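# Refit the flange half a turn rotated and seat it

## Task

Reinstall the flange onto the body so it sits rotated 180 degrees compared with its orientation when it was removed, and push it fully into place. Anything already finished beforehand must remain finished when the scene ends. The reference image is named manual.

## Robot and tools

Robot: two arms, left_arm and right_arm, each ending in the same five-finger right hand (the two hands are copies, not mirror images). Base positions in the scene frame: left_arm at (+0.061, +0.715, 0) m, right_arm at (-0.024, -0.458, -0.001) m, each yawed slightly. A post stands on the floor behind them. Loose objects may occasionally get nudged by something else. Anything that ends up off the table fails the job.

Frame: scene frame, origin at table-top height halfway between the nominal bases, +z up, +x out across the table, left_arm on the +y side. Each arm is steered by its hand point, a spot fixed to the palm about 0.05 m in front of it and 0.15 m out from the wrist flange. Its +z runs along the straight fingers (which reach 0.06 to 0.07 m past it), +y leaves the palm, +x points across the palm away from the thumb. A bracket on the little-finger side of the wrist sticks out and can strike things; with the fingers level the wrist may sit lower than the hand point.

The 28-number row (every value in [-1, 1], both arms always present): left_arm dx, dy, dz, rx, ry, rz, then left hand little, ring, middle, index, thumb_bend, thumb_turn, force_limit, speed; then the same fourteen for right_arm. dx to rz are an offset, not a pose: measured from that arm's Hand target as it stood when the action or move began, along scene axes; 1.0 equals 0.6 m or 180 degrees; rx, ry, rz form one rotation vector, turning about the hand point. All zeros asks nothing new of that arm. Finger values: -1 straight/open, +1 curled; thumb_turn -1 beside the palm, +1 opposite the fingers. force_limit maps -1 to about 0 N and +1 to 10 N at the fingertip (15 N for the two thumb motors). speed rises from nearly zero at -1 to full at +0.48 and stays full up to +1. The hand has no hold-still value: to keep a hand as it is, resend the eight numbers of its last executed row (or, if none yet, its hand_measured plus hand_force_limit and hand_speed). Gentle grips need speed -0.94 or slower. Thumb turned in and fingers closed hold items about 0.035 to 0.065 m thick.

Tools:
- execute_actions(actions, cameras): actions is a list of actions; each action is up to 15 rows, one per 1/30 s step, and a short one repeats its final row to fill 15. Every row in an action counts from that action's starting Hand target, so repeating an offset keeps moving further. cameras: list of names, ["all"], or []; images come by default only when actions is empty.
- move(target, speed, blend, stop_force, zero, blocking, cameras): target is one row or a list of up to 15 rows, all offsets from the same starting Hand targets. speed in m/s, 0.002 to 3.2, default 0.25 (turns at twice that in rad/s), one value or one per target. blend in m, rounds corners in a list; 0 stops at each. stop_force in N, 4 to 120, ends an arm's path once its wrist sensor feels that much push against its travel; unreliable while the hand turns; cannot combine with blocking=false; all targets in a list must share the hand numbers. zero (default true) rezeroes the force reference first. blocking=false returns after about 0.5 s while the move continues. All paths finish together, capped at 10 s; no obstacle avoidance.
- wait(seconds 0 to 3600, cameras); stop(cameras) brakes a running move; zoom_image(camera, region [x0, y0, x1, y1] in pixels, at most 504 by 504); show_instructions() shows the reference images; zero_wrist_force(arm: left_arm or right_arm); finished_scene(scene 1, optional), which is final.
Cameras: cam_head_left, cam_head_right, cam_high, cam_low (896x504), cam_left_wrist, cam_right_wrist (672x504, fisheye).

Results: per arm end_effector_position (m), end_effector_quat_wxyz, velocities (omitted while joints are still), Hand target (last commanded pose after clipping; the next offsets start here, and the hand often rests a little short), joint positions and torques, Wrist force and Wrist torque in the end effector's own axes plus a peak line, hand_measured, hand_stopped_by (moving, target, force, stalled, fault) and hand_load_n (positive means pushed open; a dropped grip shows as load near 0), all in the motor order above. A move adds a move: line such as done, off_target, moving, held or fault, and limits=paced (pose clipped) or limits=held (steps withheld).

Cautions: commanded orientation is clipped to within 32 degrees of the measured one per step. An outside force near 150 N (plus or minus 25) on any part, or joint contact torque at its limit (elbow 136, wrists 49.1, shoulders 300 N m), stops the arm for 10 s; arms are stiff, so aim only slightly past firm contacts and approach slowly, preferably with stop_force. Keep the wrist away from its own base axis. Avoid contact between the two arms and never close one hand on the other. Motors over 70 C warn, at 85 C the arm brakes for 30 to 60 s. Do not drop parts, release moving parts, slam or push hard; the finished result must stay in place with the robot hands off.

Each tool is called after "Call:" by a JSON object that holds its "fn" and its "kwargs", one argument or row to a line.

Reference images:

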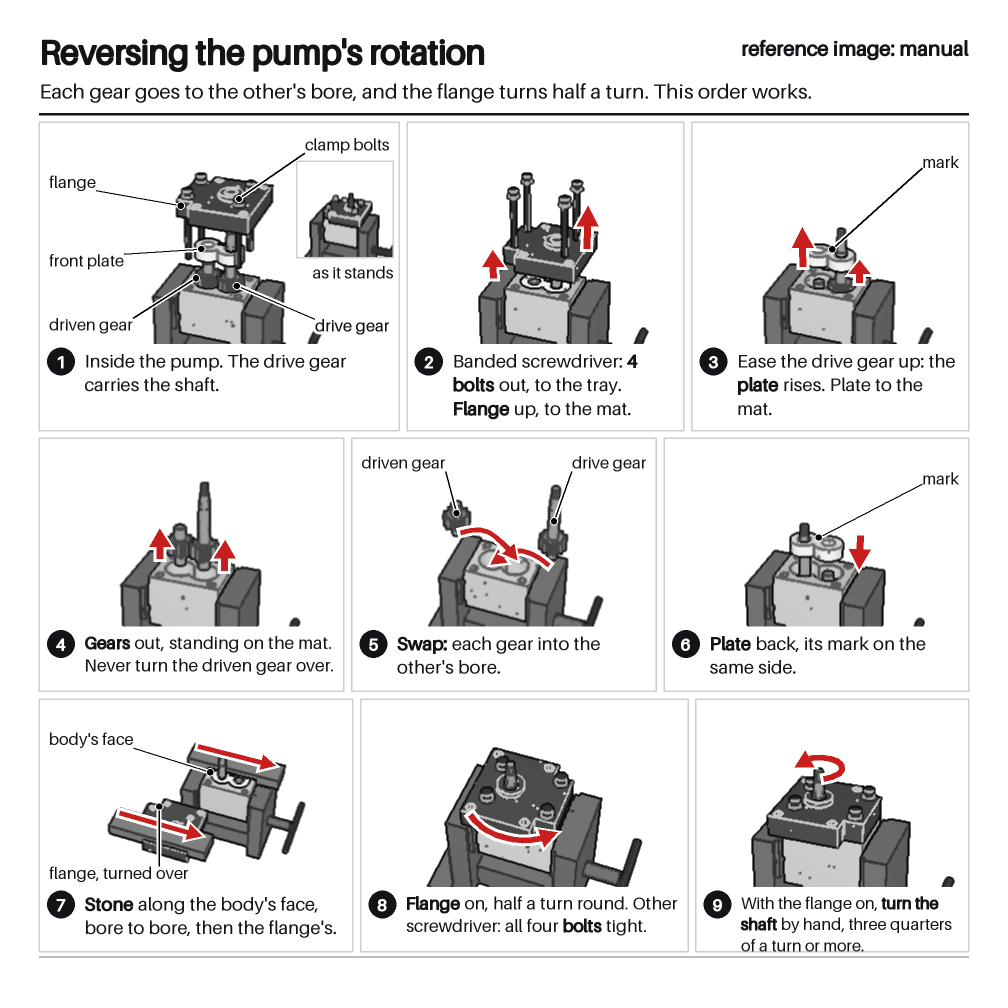

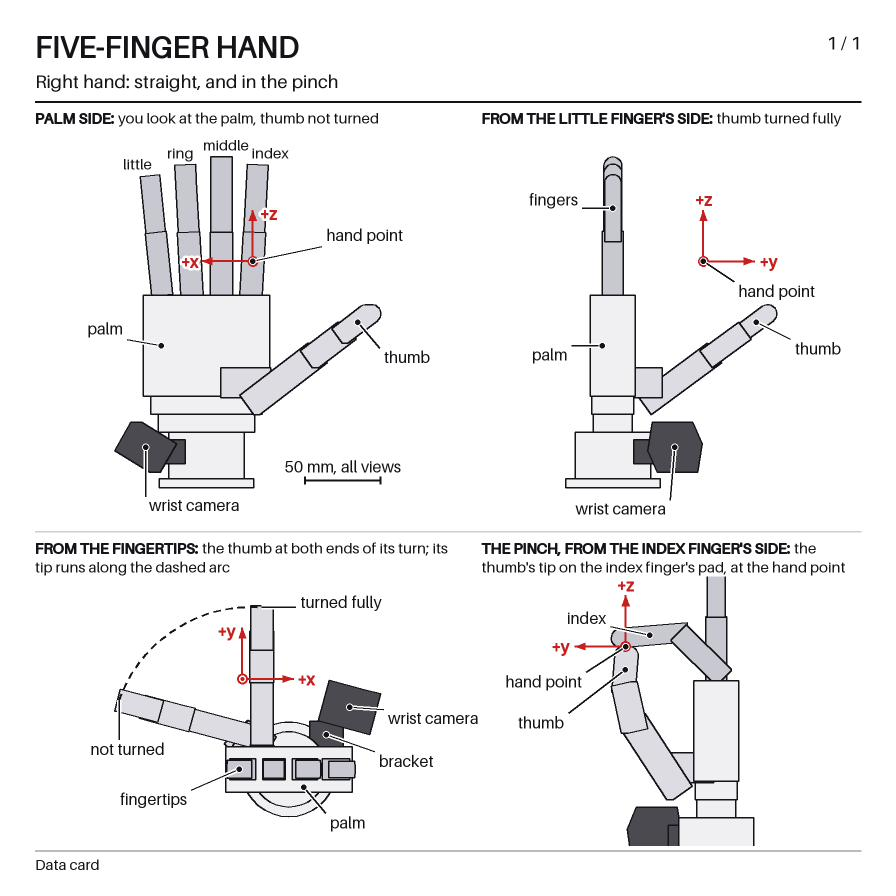

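## Session

Call:
{"fn": "execute_actions", "kwargs": {
  "actions": []
}}

Scene clock: 0.00 s.
left_arm: end_effector_position=(+0.7292, +0.6636, +0.3270) hand_measured=(-1.000, -1.000, -1.000, -1.000, -1.000, -1.000) hand_load_n=(+0.0, +0.0, +0.0, +0.0, +0.0, +0.0) hand_stopped_by=(target, target, target, target, target, target) hand_force_limit=0.00 hand_speed=-0.80 end_effector_quat_wxyz=(+0.077, -0.249, +0.934, +0.243) | right_arm: end_effector_position=(+0.5746, -0.3297, +0.2025) hand_measured=(-1.000, -1.000, -1.000, -1.000, -1.000, -1.000) hand_load_n=(+0.0, +0.5, +0.0, +0.0, +0.0, +0.0) hand_stopped_by=(target, target, target, target, target, target) hand_force_limit=0.00 hand_speed=-0.80 end_effector_quat_wxyz=(+0.002, -0.265, +0.964, +0.005)
Joint positions: left_arm=[-0.544 -1.097 1.518 1.438 1.137 -2.752] | right_arm=[-0.149 -1.227 1.755 1.043 1.561 -2.304]
Joint velocities: within noise
Joint torques (N m): no reading
Motor temperatures (°C): left_arm=[34 27 28 38 42 43] | right_arm=[34 38 33 42 46 44]
Wrist force (N): no reading
Wrist torque (N m): no reading
Wrist force, peak (N): no reading
Hand target: left_arm +0.7292, +0.6636, +0.3270; +0.077, -0.249, +0.934, +0.243 | right_arm +0.5746, -0.3297, +0.2025; +0.002, -0.265, +0.964, +0.005

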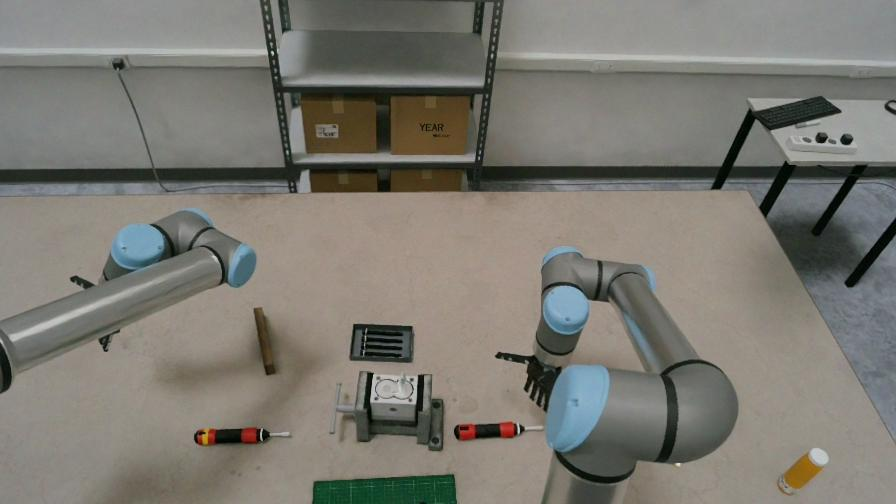

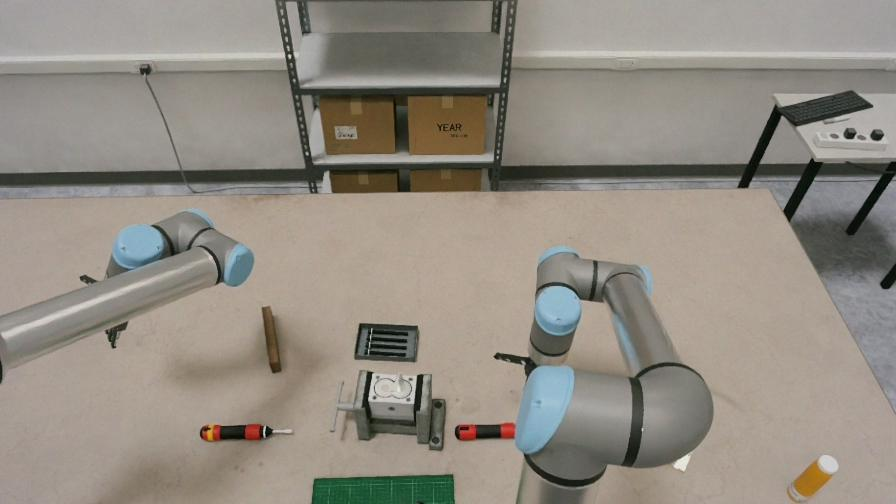

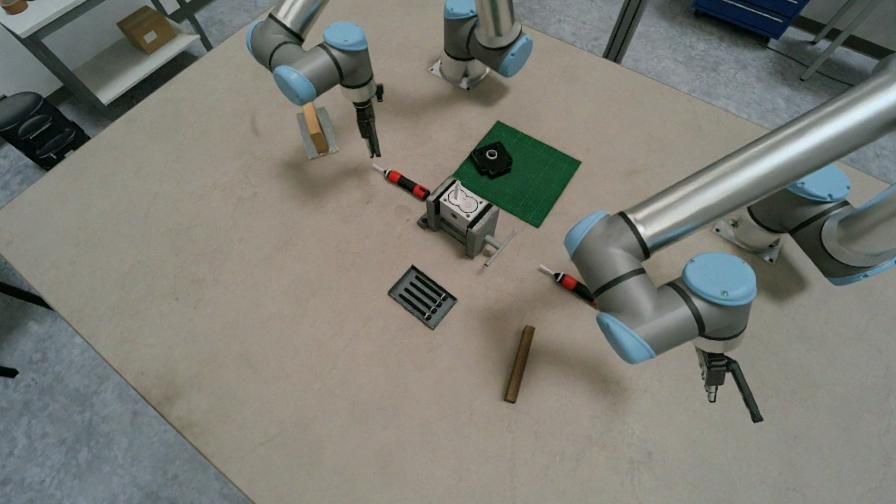

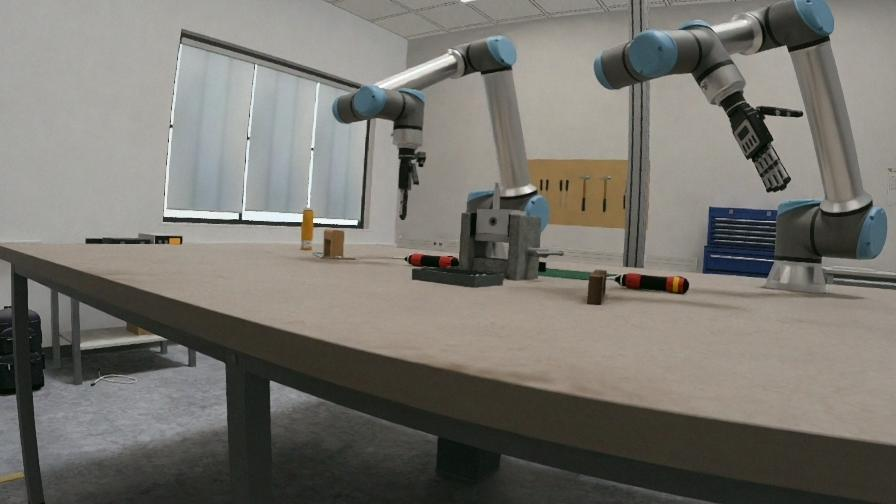

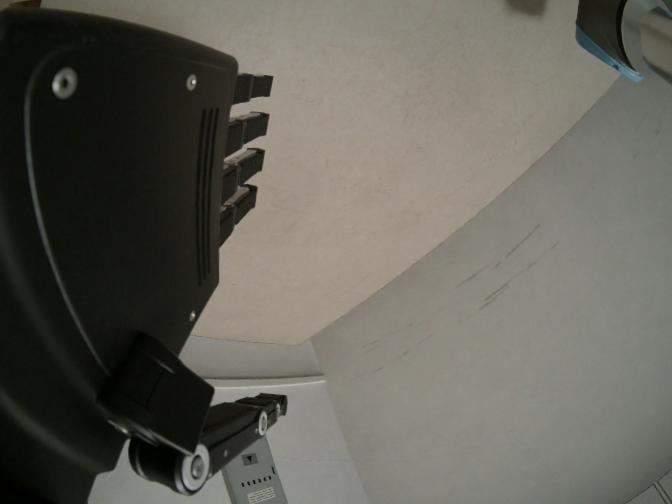

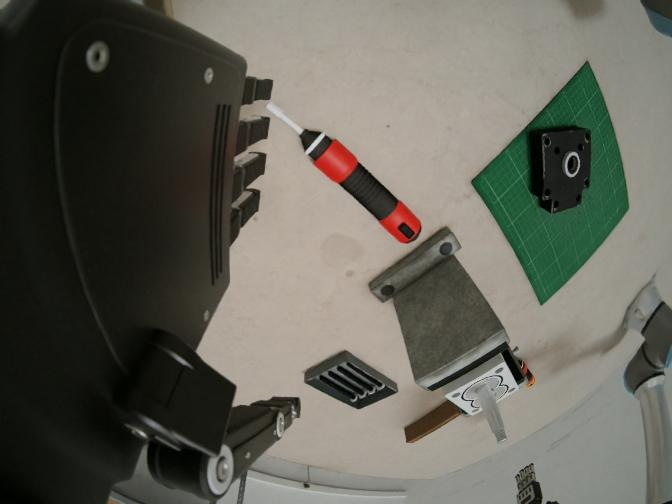

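Call:
{"fn": "zoom_image", "kwargs": {
  "camera": "cam_high",
  "region": [380, 100, 600, 280]
}}

Call:
{"fn": "zoom_image", "kwargs": {
  "camera": "cam_head_left",
  "region": [290, 330, 490, 504]
}}

Call:
{"fn": "zoom_image", "kwargs": {
  "camera": "cam_right_wrist",
  "region": [440, 60, 672, 320]
}}

Call:
{"fn": "zoom_image", "kwargs": {
  "camera": "cam_right_wrist",
  "region": [370, 310, 570, 460]
}}

Call:
{"fn": "zoom_image", "kwargs": {
  "camera": "cam_low",
  "region": [400, 160, 700, 320]
}}

Scaled by 2.291.

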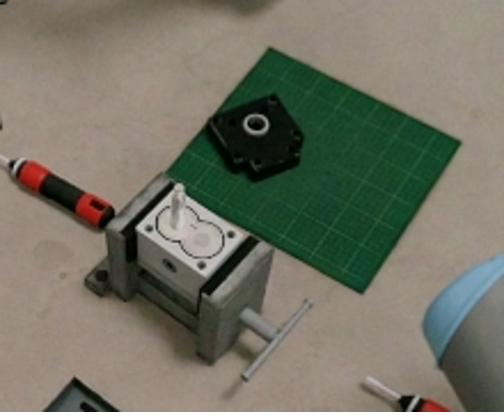

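Scaled by 2.520.

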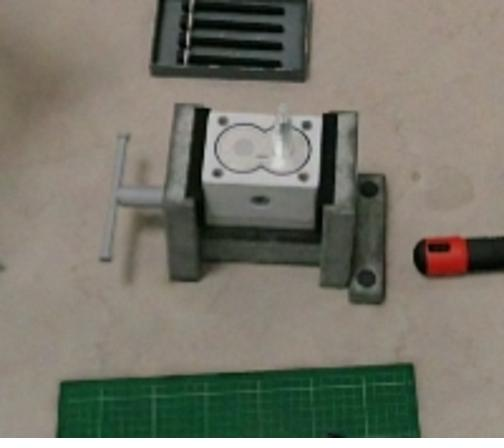

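Scaled by 1.938 from the camera's image (finer frame: 960x720).

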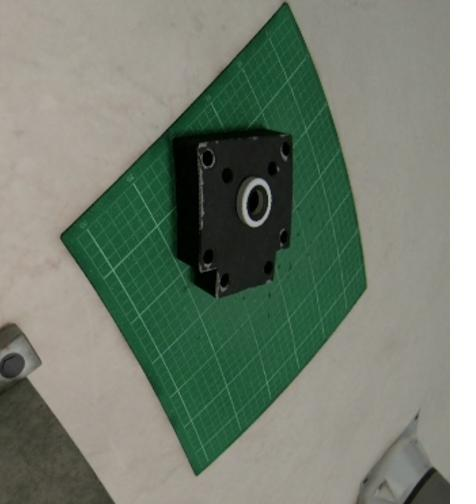

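Scaled by 2.520 from the camera's image (finer frame: 960x720).

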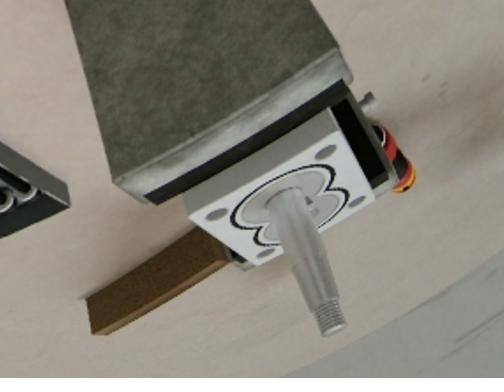

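Scaled by 1.680.

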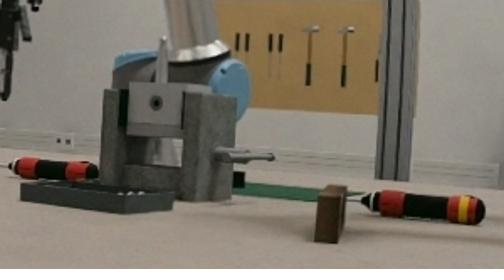

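Call:
{"fn": "move", "kwargs": {
  "target": [0,0,0,0,0,0,-1,-1,-1,-1,-1,-1,0,-0.8,-0.467,0.167,0,0,0,0,-1,-1,-1,-1,-1,-1,0,-0.8],
  "cameras": ["cam_right_wrist","cam_high","cam_head_left"]
}}

Scene clock: 31.07 s.
left_arm: end_effector_position=(+0.7292, +0.6636, +0.3270) hand_measured=(-1.000, -1.000, -1.000, -1.000, -1.000, -1.000) hand_load_n=(+0.0, +0.0, +0.0, +0.0, +0.0, +0.0) hand_stopped_by=(target, target, target, target, target, target) hand_force_limit=0.00 hand_speed=-0.80 end_effector_quat_wxyz=(+0.077, -0.249, +0.934, +0.243) | right_arm: end_effector_position=(+0.2945, -0.2295, +0.2025) hand_measured=(-1.000, -1.000, -1.000, -1.000, -1.000, -1.000) hand_load_n=(+0.0, +0.5, +0.0, +0.0, +0.0, +0.0) hand_stopped_by=(target, target, target, target, target, target) hand_force_limit=0.00 hand_speed=-0.80 end_effector_quat_wxyz=(+0.002, -0.265, +0.964, +0.005)
Joint positions: left_arm=[-0.544 -1.097 1.518 1.438 1.137 -2.752] | right_arm=[-0.003 -1.632 2.232 0.97 1.561 -2.158]
Joint torques (N m): left_arm=[-2.98 -71.28 -32.79 4.72 -1.08 -0.26] | right_arm=[1 -37.56 -24.08 2.79 2.89 -3.22]
Wrist force (N): left_arm=[-0.2 -0.4 -0.2] | right_arm=[-0.4 0.7 -0.1]
Wrist torque (N m): left_arm=[-0.05 0.03 -0.02] | right_arm=[0.05 0.07 0.00]
Wrist force, peak (N): left_arm=[0.3 0.2 -0.6] | right_arm=[1.5 2.6 0.3]
Hand target: left_arm +0.7292, +0.6636, +0.3270; +0.077, -0.249, +0.934, +0.243 | right_arm +0.2944, -0.2295, +0.2025; +0.002, -0.265, +0.964, +0.005
Off the commanded pose: left_arm 0.000 m, 0 deg | right_arm 0.000 m, 0 deg.
move: done
cam_right_wrist: T_world_to_cam=[[-0.67319, 0.73938, 0.01116, 0.37502], [0.64845, 0.58301, 0.4895, -0.15422], [0.35542, 0.33676, -0.87193, 0.27017]] pos_world=[0.25644, -0.27836, 0.30687]
Images, in order (width x height): cam_head_left 896x504, cam_high 896x504, cam_right_wrist 672x504.

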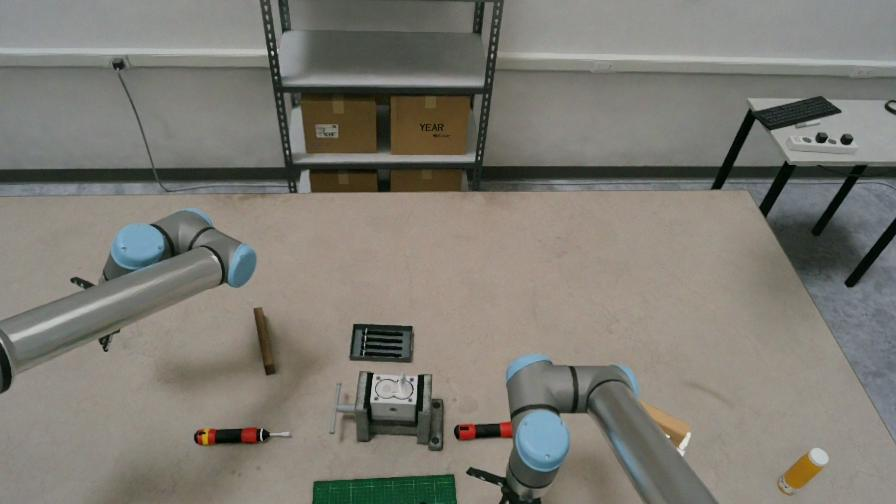

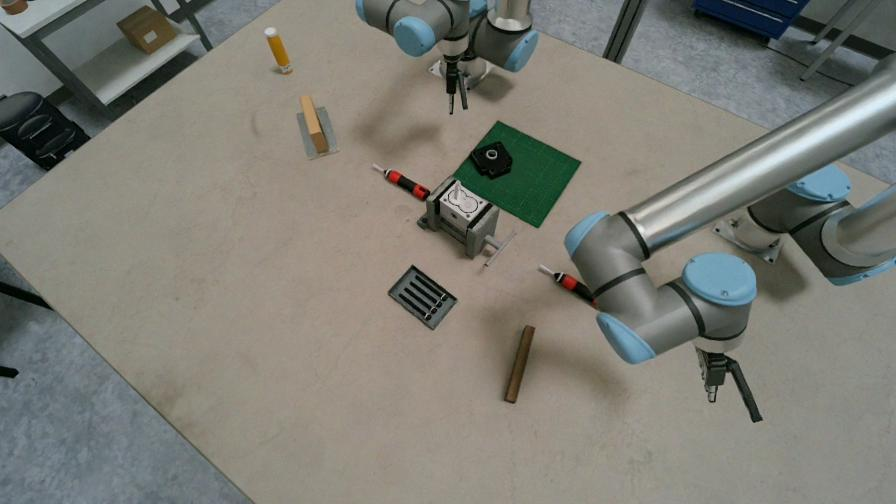

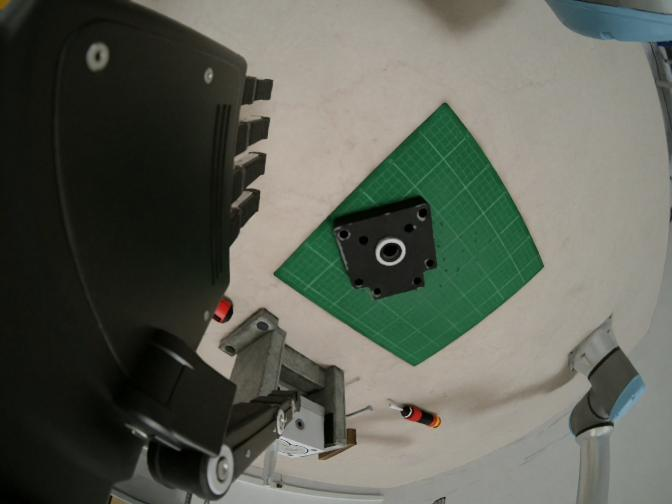

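Call:
{"fn": "zoom_image", "kwargs": {
  "camera": "cam_right_wrist",
  "region": [300, 160, 480, 320]
}}

Call:
{"fn": "zoom_image", "kwargs": {
  "camera": "cam_high",
  "region": [440, 120, 560, 200]
}}

Call:
{"fn": "zoom_image", "kwargs": {
  "camera": "cam_high",
  "region": [410, 160, 530, 280]
}}

Call:
{"fn": "zoom_image", "kwargs": {
  "camera": "cam_head_left",
  "region": [340, 360, 460, 460]
}}

Scaled by 2.800 from the camera's image (finer frame: 960x720).

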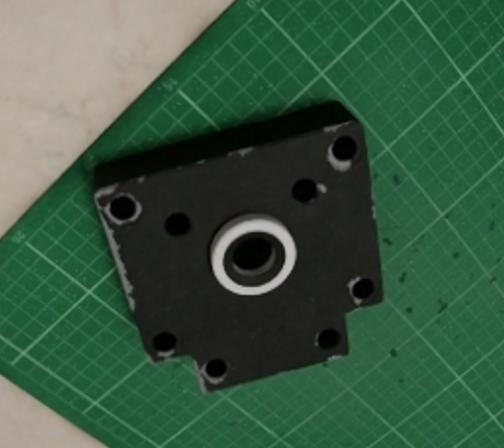

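Scaled by 4.200.

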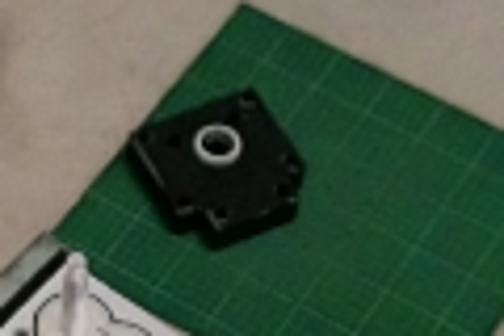

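Scaled by 4.200.

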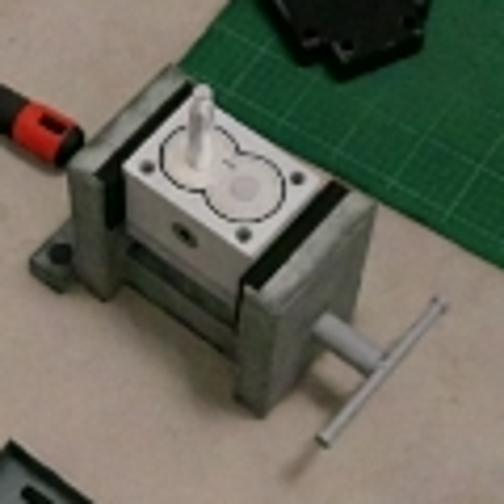

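Scaled by 4.200.

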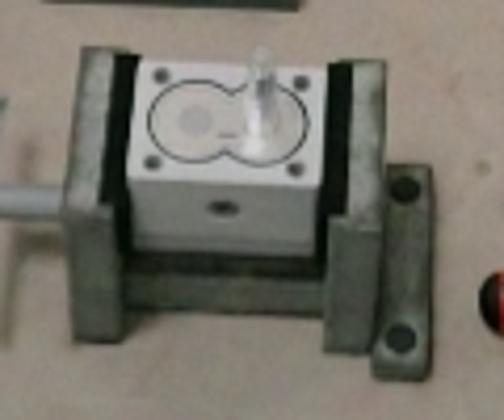

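Call:
{"fn": "move", "kwargs": {
  "target": [0,0,0,0,0,0,-1,-1,-1,-1,-1,-1,0,-0.8,-0.1,-0.12,-0.17,0,0,0,-1,-1,-1,-1,-1,-1,0,-0.8],
  "cameras": ["cam_right_wrist"]
}}

Scene clock: 78.67 s.
left_arm: end_effector_position=(+0.7292, +0.6636, +0.3270) hand_measured=(-1.000, -1.000, -1.000, -1.000, -1.000, -1.000) hand_load_n=(+0.0, -0.5, +0.0, +0.0, +0.0, +0.0) hand_stopped_by=(target, target, target, target, target, target) hand_force_limit=0.00 hand_speed=-0.80 end_effector_quat_wxyz=(+0.077, -0.249, +0.934, +0.243) | right_arm: end_effector_position=(+0.2345, -0.3015, +0.1005) hand_measured=(-1.000, -1.000, -1.000, -1.000, -1.000, -1.000) hand_load_n=(+0.0, +0.5, +0.0, +0.0, +0.0, +0.0) hand_stopped_by=(target, target, target, target, target, target) hand_force_limit=0.00 hand_speed=-0.80 end_effector_quat_wxyz=(+0.002, -0.265, +0.964, +0.005)
Joint positions: left_arm=[-0.544 -1.097 1.518 1.438 1.137 -2.752] | right_arm=[-0.317 -1.65 2.486 0.737 1.561 -2.472]
Joint torques (N m): left_arm=[-4.35 -71.4 -33.29 4.44 -0.93 -0.15] | right_arm=[-13.48 -29.97 -17.43 2.24 2.04 -0.27]
Wrist force (N): left_arm=[0.0 0.0 -0.2] | right_arm=[-0.8 0.5 -0.1]
Wrist torque (N m): left_arm=[0.00 0.00 0.01] | right_arm=[0.11 0.12 -0.12]
Wrist force, peak (N): left_arm=[0.2 -0.2 -0.8] | right_arm=[-2.1 0.9 -1.8]
Hand target: left_arm +0.7292, +0.6636, +0.3270; +0.077, -0.249, +0.934, +0.243 | right_arm +0.2344, -0.3015, +0.1005; +0.002, -0.265, +0.964, +0.005
Off the commanded pose: left_arm 0.000 m, 0 deg | right_arm 0.000 m, 0 deg.
move: done
cam_right_wrist: T_world_to_cam=[[-0.67319, 0.73938, 0.01116, 0.389], [0.64845, 0.58301, 0.4895, -0.02341], [0.35542, 0.33676, -0.87193, 0.2268]] pos_world=[0.19644, -0.35036, 0.20487]

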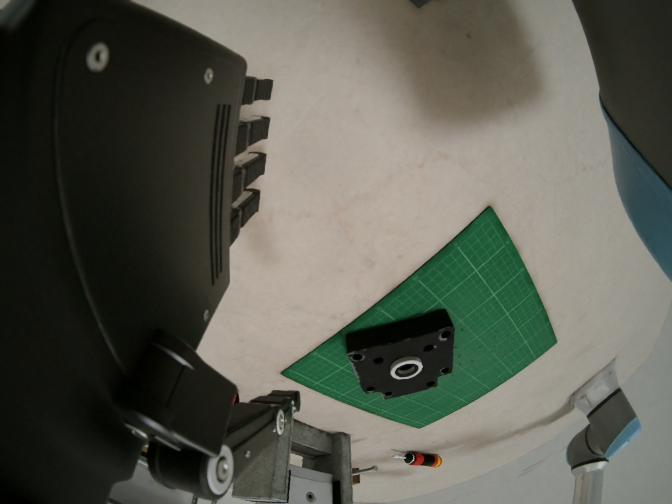

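Call:
{"fn": "zoom_image", "kwargs": {
  "camera": "cam_right_wrist",
  "region": [330, 290, 480, 420]
}}

Call:
{"fn": "zoom_image", "kwargs": {
  "camera": "cam_right_wrist",
  "region": [200, 380, 400, 504]
}}

Scaled by 3.360 from the camera's image (finer frame: 960x720).

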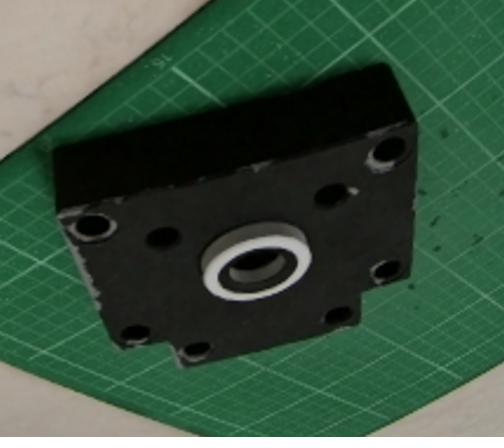

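Scaled by 2.520 from the camera's image (finer frame: 960x720).

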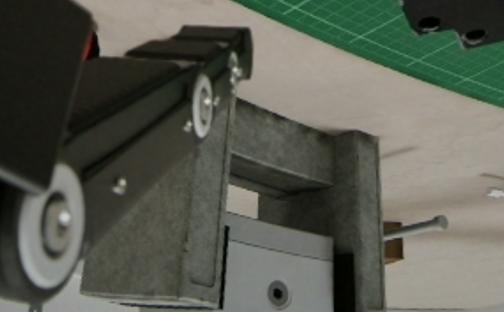

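Call:
{"fn": "move", "kwargs": {
  "target": [0,0,0,0,0,0,-1,-1,-1,-1,-1,-1,0,-0.8,0.109,0.219,0.249,0,-0.3336,0.607,-1,-1,-1,-1,-1,1,0,0],
  "speed": 0.3,
  "cameras": ["cam_right_wrist","cam_high","cam_head_left"]
}}

Scene clock: 201.33 s.
left_arm: end_effector_position=(+0.7292, +0.6636, +0.3270) hand_measured=(-1.000, -1.000, -1.000, -1.000, -1.000, -1.000) hand_load_n=(+0.5, +0.0, +0.0, +0.5, +0.0, +0.0) hand_stopped_by=(target, target, target, target, target, target) hand_force_limit=0.00 hand_speed=-0.80 end_effector_quat_wxyz=(+0.077, -0.249, +0.934, +0.243) | right_arm: end_effector_position=(+0.2998, -0.1701, +0.2499) hand_measured=(-1.000, -1.000, -1.000, -1.000, -1.000, +1.000) hand_load_n=(+0.0, +0.0, +0.0, +0.0, +0.0, +0.0) hand_stopped_by=(target, target, target, target, target, target) hand_force_limit=0.00 hand_speed=0.00 end_effector_quat_wxyz=(-0.409, +0.874, -0.241, +0.110)
Joint positions: left_arm=[-0.544 -1.097 1.518 1.438 1.137 -2.752] | right_arm=[-0.133 -1.833 2.303 0.711 0.767 -4.186]
Joint torques (N m): left_arm=[-3.59 -71.66 -32.17 4.23 -0.88 -0.42] | right_arm=[-13.81 -32.14 -26.88 -0.12 0.61 -0.71]
Wrist force (N): left_arm=[-0.1 -0.2 -0.8] | right_arm=[-1.0 -1.2 1.3]
Wrist torque (N m): left_arm=[0.02 0.03 -0.01] | right_arm=[0.07 0.18 -0.06]
Wrist force, peak (N): left_arm=[0.0 0.0 -1.0] | right_arm=[-0.9 -1.7 1.6]
Hand target: left_arm +0.7292, +0.6636, +0.3270; +0.077, -0.249, +0.934, +0.243 | right_arm +0.2998, -0.1701, +0.2499; -0.409, +0.874, -0.241, +0.110
Off the commanded pose: left_arm 0.000 m, 0 deg | right_arm 0.000 m, 0 deg.
move: done
cam_right_wrist: T_world_to_cam=[[-0.15451, -0.64399, -0.74926, 0.13338], [-0.98296, 0.02376, 0.18227, 0.25533], [-0.09958, 0.76466, -0.63669, 0.43998]] pos_world=[0.3154, -0.25661, 0.33353]
Images, in order (width x height): cam_head_left 896x504, cam_high 896x504, cam_right_wrist 672x504.

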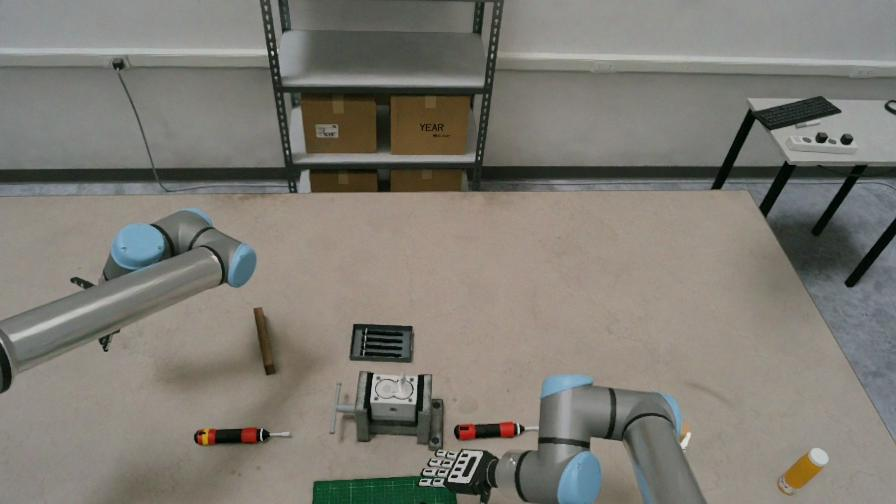

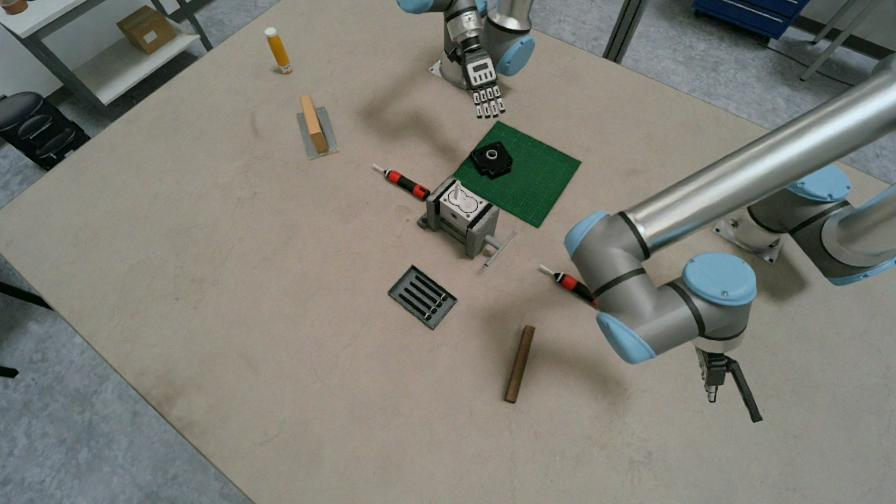

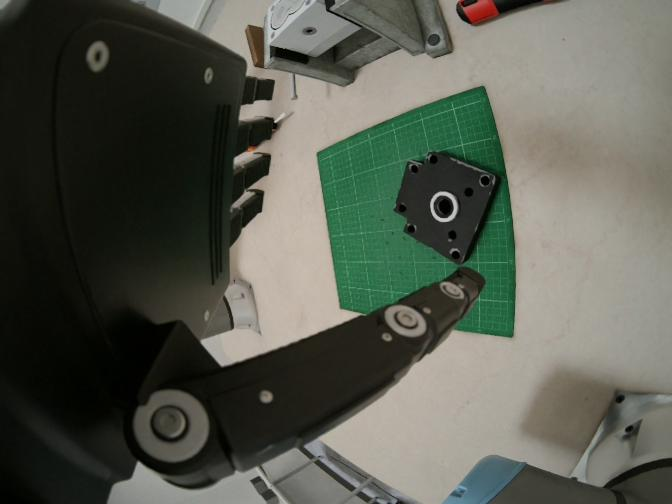

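Call:
{"fn": "move", "kwargs": {
  "target": [0,0,0,0,0,0,-1,-1,-1,-1,-1,-1,0,-0.8,0.0153,0.0943,-0.2498,0.0405,-0.0243,0,-1,-1,-0.24,-0.24,-0.5,1,0,0],
  "speed": 0.15,
  "cameras": ["cam_right_wrist","cam_high","cam_head_left"]
}}

Call:
{"fn": "zoom_image", "kwargs": {
  "camera": "cam_right_wrist",
  "region": [220, 60, 500, 330]
}}

Call:
{"fn": "zoom_image", "kwargs": {
  "camera": "cam_high",
  "region": [430, 80, 570, 220]
}}

Scene clock: 244.43 s.
left_arm: end_effector_position=(+0.7292, +0.6636, +0.3270) hand_measured=(-1.000, -1.000, -1.000, -1.000, -1.000, -1.000) hand_load_n=(+0.0, +0.0, +0.0, +0.0, +0.0, +0.0) hand_stopped_by=(target, target, target, target, target, target) hand_force_limit=0.00 hand_speed=-0.80 end_effector_quat_wxyz=(+0.077, -0.249, +0.934, +0.243) | right_arm: end_effector_position=(+0.3089, -0.1135, +0.1000) hand_measured=(-1.000, -1.000, -0.240, -0.240, -0.500, +1.000) hand_load_n=(+0.0, -0.5, +0.0, +0.0, +0.0, +0.0) hand_stopped_by=(target, target, target, target, target, target) hand_force_limit=0.00 hand_speed=0.00 end_effector_quat_wxyz=(-0.472, +0.841, -0.232, +0.127)
Joint positions: left_arm=[-0.544 -1.097 1.518 1.438 1.137 -2.752] | right_arm=[-0.012 -1.62 2.471 0.079 0.709 -3.931]
Joint torques (N m): left_arm=[-2.74 -71.49 -32.56 4.8 -0.78 -0.16] | right_arm=[-11.53 -23.39 -26.71 -0.74 -1.65 -2.97]
Wrist force (N): left_arm=[-0.2 -0.2 -0.8] | right_arm=[-0.7 -1.4 2.2]
Wrist torque (N m): left_arm=[0.02 0.05 -0.02] | right_arm=[0.07 0.08 0.02]
Wrist force, peak (N): left_arm=[0.3 -0.2 -0.9] | right_arm=[-0.9 0.2 3.1]
Hand target: left_arm +0.7292, +0.6636, +0.3270; +0.077, -0.249, +0.934, +0.243 | right_arm +0.3090, -0.1135, +0.1000; -0.472, +0.841, -0.231, +0.127
Off the commanded pose: left_arm 0.000 m, 0 deg | right_arm 0.000 m, 0 deg.
move: done
cam_right_wrist: T_world_to_cam=[[-0.09387, -0.54322, -0.83433, 0.06019], [-0.99408, 0.00514, 0.10849, 0.29894], [-0.05464, 0.83958, -0.54048, 0.28719]] pos_world=[0.31851, -0.20996, 0.17301]
Images, in order (width x height): cam_head_left 896x504, cam_high 896x504, cam_right_wrist 672x504.

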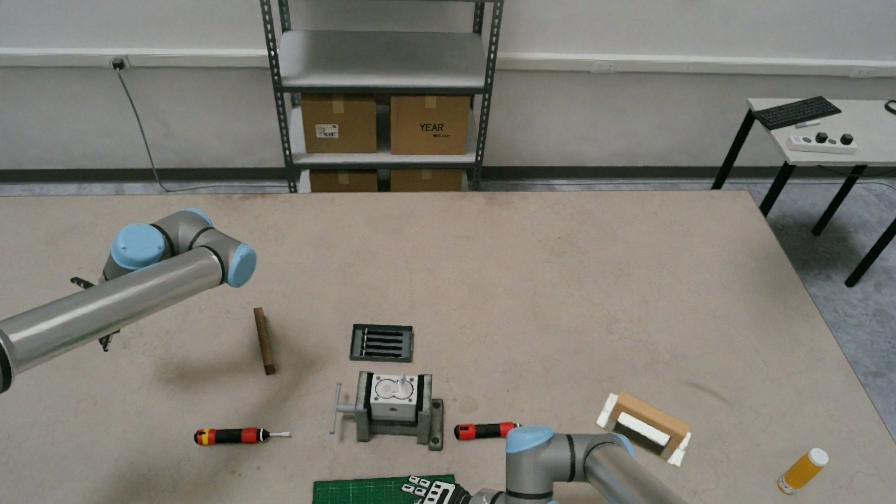

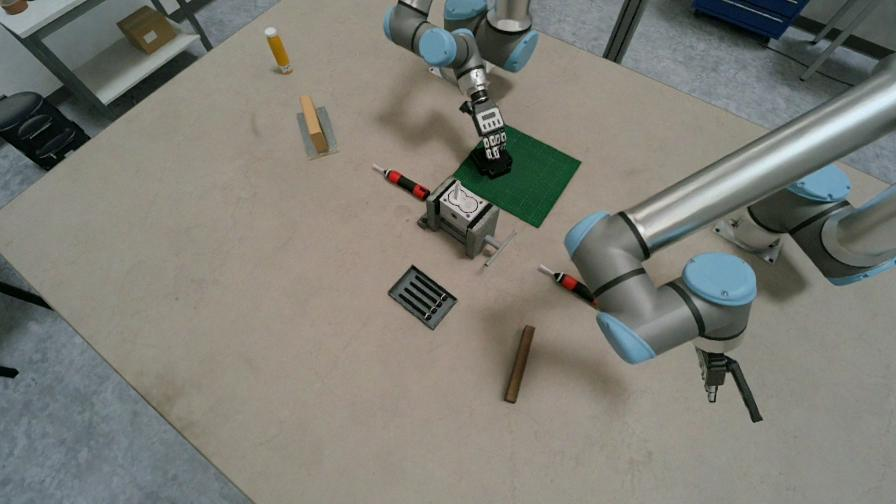

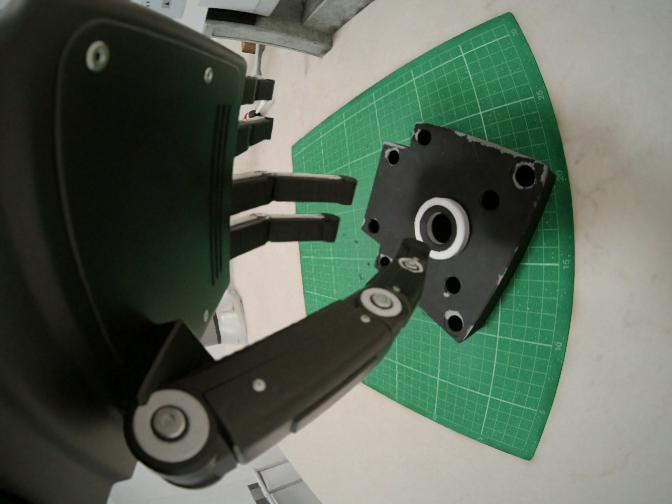

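Scaled by 1.800 from the camera's image (finer frame: 960x720).

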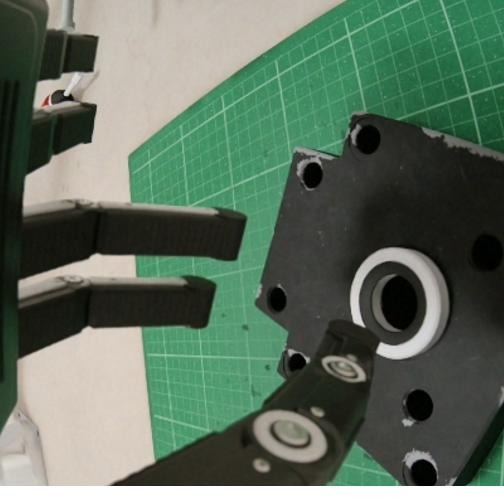

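Scaled by 3.600.

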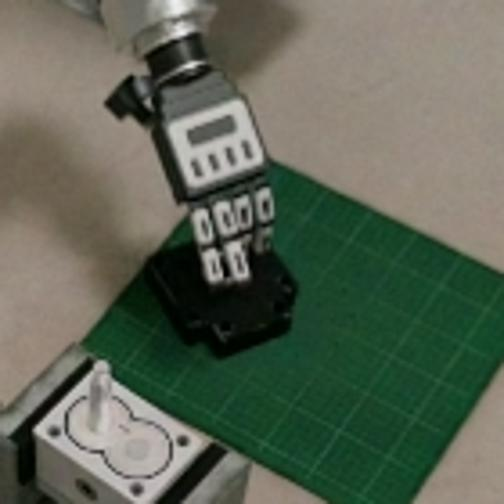

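Call:
{"fn": "move", "kwargs": {
  "target": [0,0,0,0,0,0,-1,-1,-1,-1,-1,-1,0,-0.8,0.0035,-0.0025,-0.0617,0,0,0,-1,-1,-0.24,-0.24,-0.5,1,0,0],
  "speed": 0.08,
  "cameras": ["cam_right_wrist","cam_high","cam_low"]
}}

Call:
{"fn": "zoom_image", "kwargs": {
  "camera": "cam_right_wrist",
  "region": [250, 80, 500, 300]
}}

Call:
{"fn": "zoom_image", "kwargs": {
  "camera": "cam_high",
  "region": [450, 100, 550, 200]
}}

Scene clock: 262.80 s.
left_arm: end_effector_position=(+0.7292, +0.6636, +0.3270) hand_measured=(-1.000, -1.000, -1.000, -1.000, -1.000, -1.000) hand_load_n=(+0.0, +0.0, +0.0, +0.0, +0.0, +0.0) hand_stopped_by=(target, target, target, target, target, target) hand_force_limit=0.00 hand_speed=-0.80 end_effector_quat_wxyz=(+0.077, -0.249, +0.934, +0.243) | right_arm: end_effector_position=(+0.3111, -0.1150, +0.0630) hand_measured=(-1.000, -1.000, -0.240, -0.240, -0.500, +1.000) hand_load_n=(+0.0, +0.0, +0.0, +0.0, +0.0, +0.0) hand_stopped_by=(target, target, target, target, target, target) hand_force_limit=0.00 hand_speed=0.00 end_effector_quat_wxyz=(-0.472, +0.841, -0.232, +0.127)
Joint positions: left_arm=[-0.544 -1.097 1.518 1.438 1.137 -2.752] | right_arm=[-0.018 -1.538 2.497 -0.023 0.705 -3.938]
Joint torques (N m): left_arm=[-2.81 -71.43 -32.62 4.67 -0.59 -0.18] | right_arm=[14.51 -33.81 -28.95 4.41 1.04 4.38]
Wrist force (N): left_arm=[0.2 0.1 -1.0] | right_arm=[-0.7 -1.6 1.6]
Wrist torque (N m): left_arm=[0.07 0.00 0.01] | right_arm=[0.05 0.09 -0.03]
Wrist force, peak (N): left_arm=[0.1 -0.1 -1.2] | right_arm=[-0.7 -2.3 1.3]
Hand target: left_arm +0.7292, +0.6636, +0.3270; +0.077, -0.249, +0.934, +0.243 | right_arm +0.3111, -0.1150, +0.0630; -0.472, +0.841, -0.231, +0.127
Off the commanded pose: left_arm 0.000 m, 0 deg | right_arm 0.000 m, 0 deg.
move: done
cam_right_wrist: T_world_to_cam=[[-0.09384, -0.54308, -0.83442, 0.0286], [-0.9941, 0.00528, 0.10836, 0.30511], [-0.05444, 0.83966, -0.54038, 0.26854]] pos_world=[0.32061, -0.21156, 0.13591]
Images, in order (width x height): cam_high 896x504, cam_low 896x504, cam_right_wrist 672x504.

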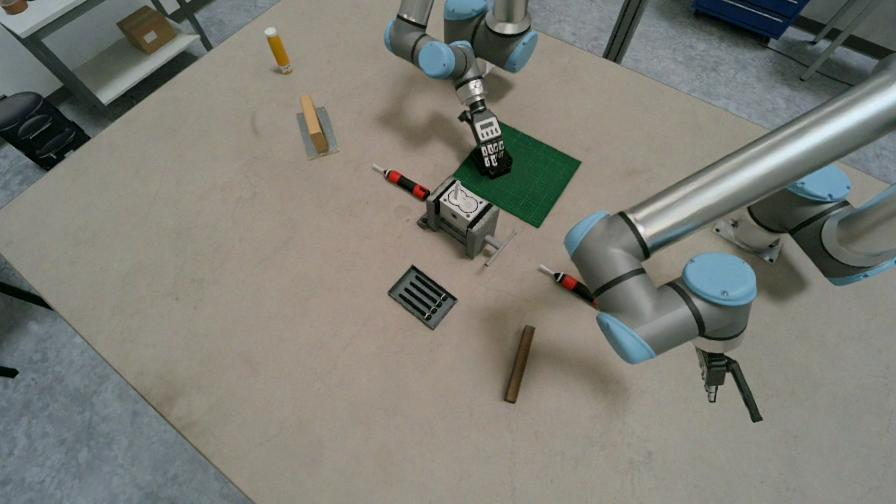

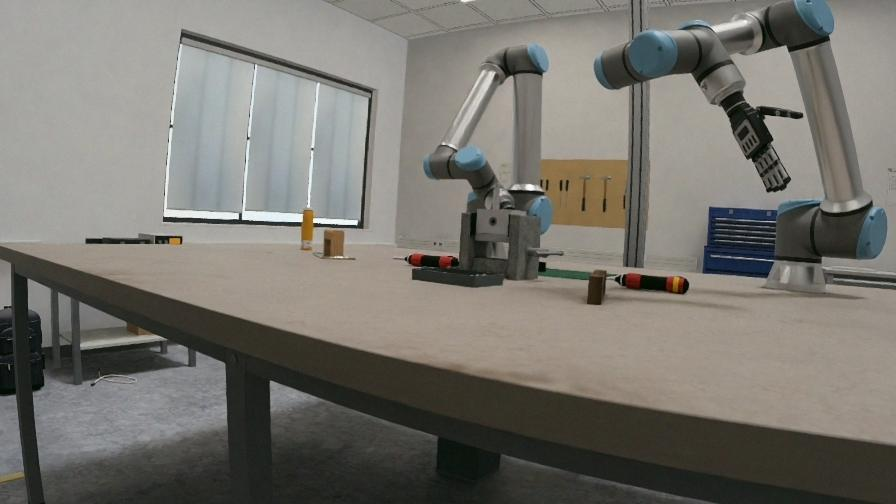

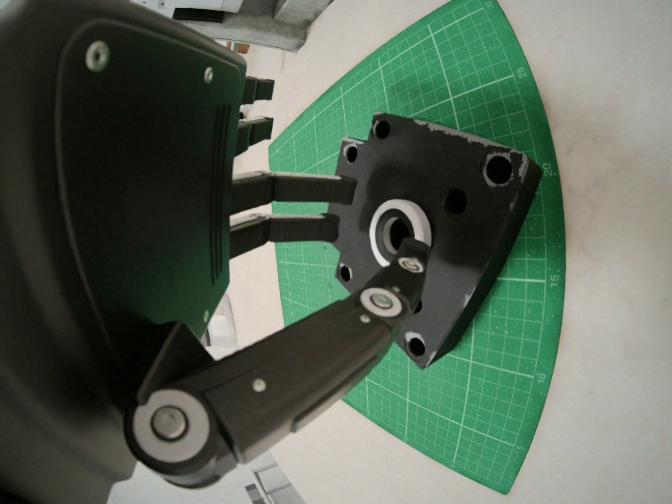

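Scaled by 2.016 from the camera's image (finer frame: 960x720).

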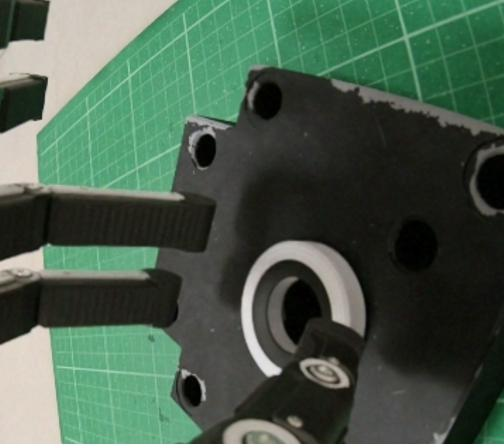

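Scaled by 5.040.

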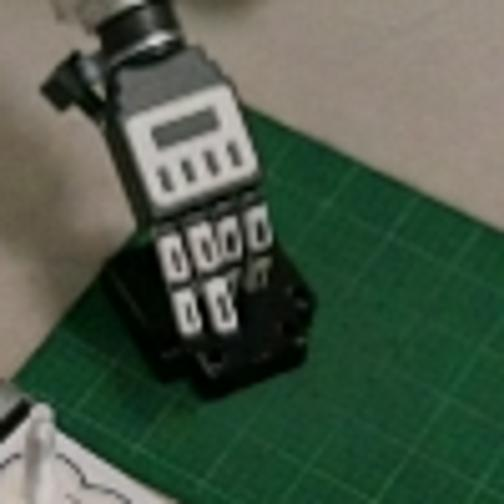

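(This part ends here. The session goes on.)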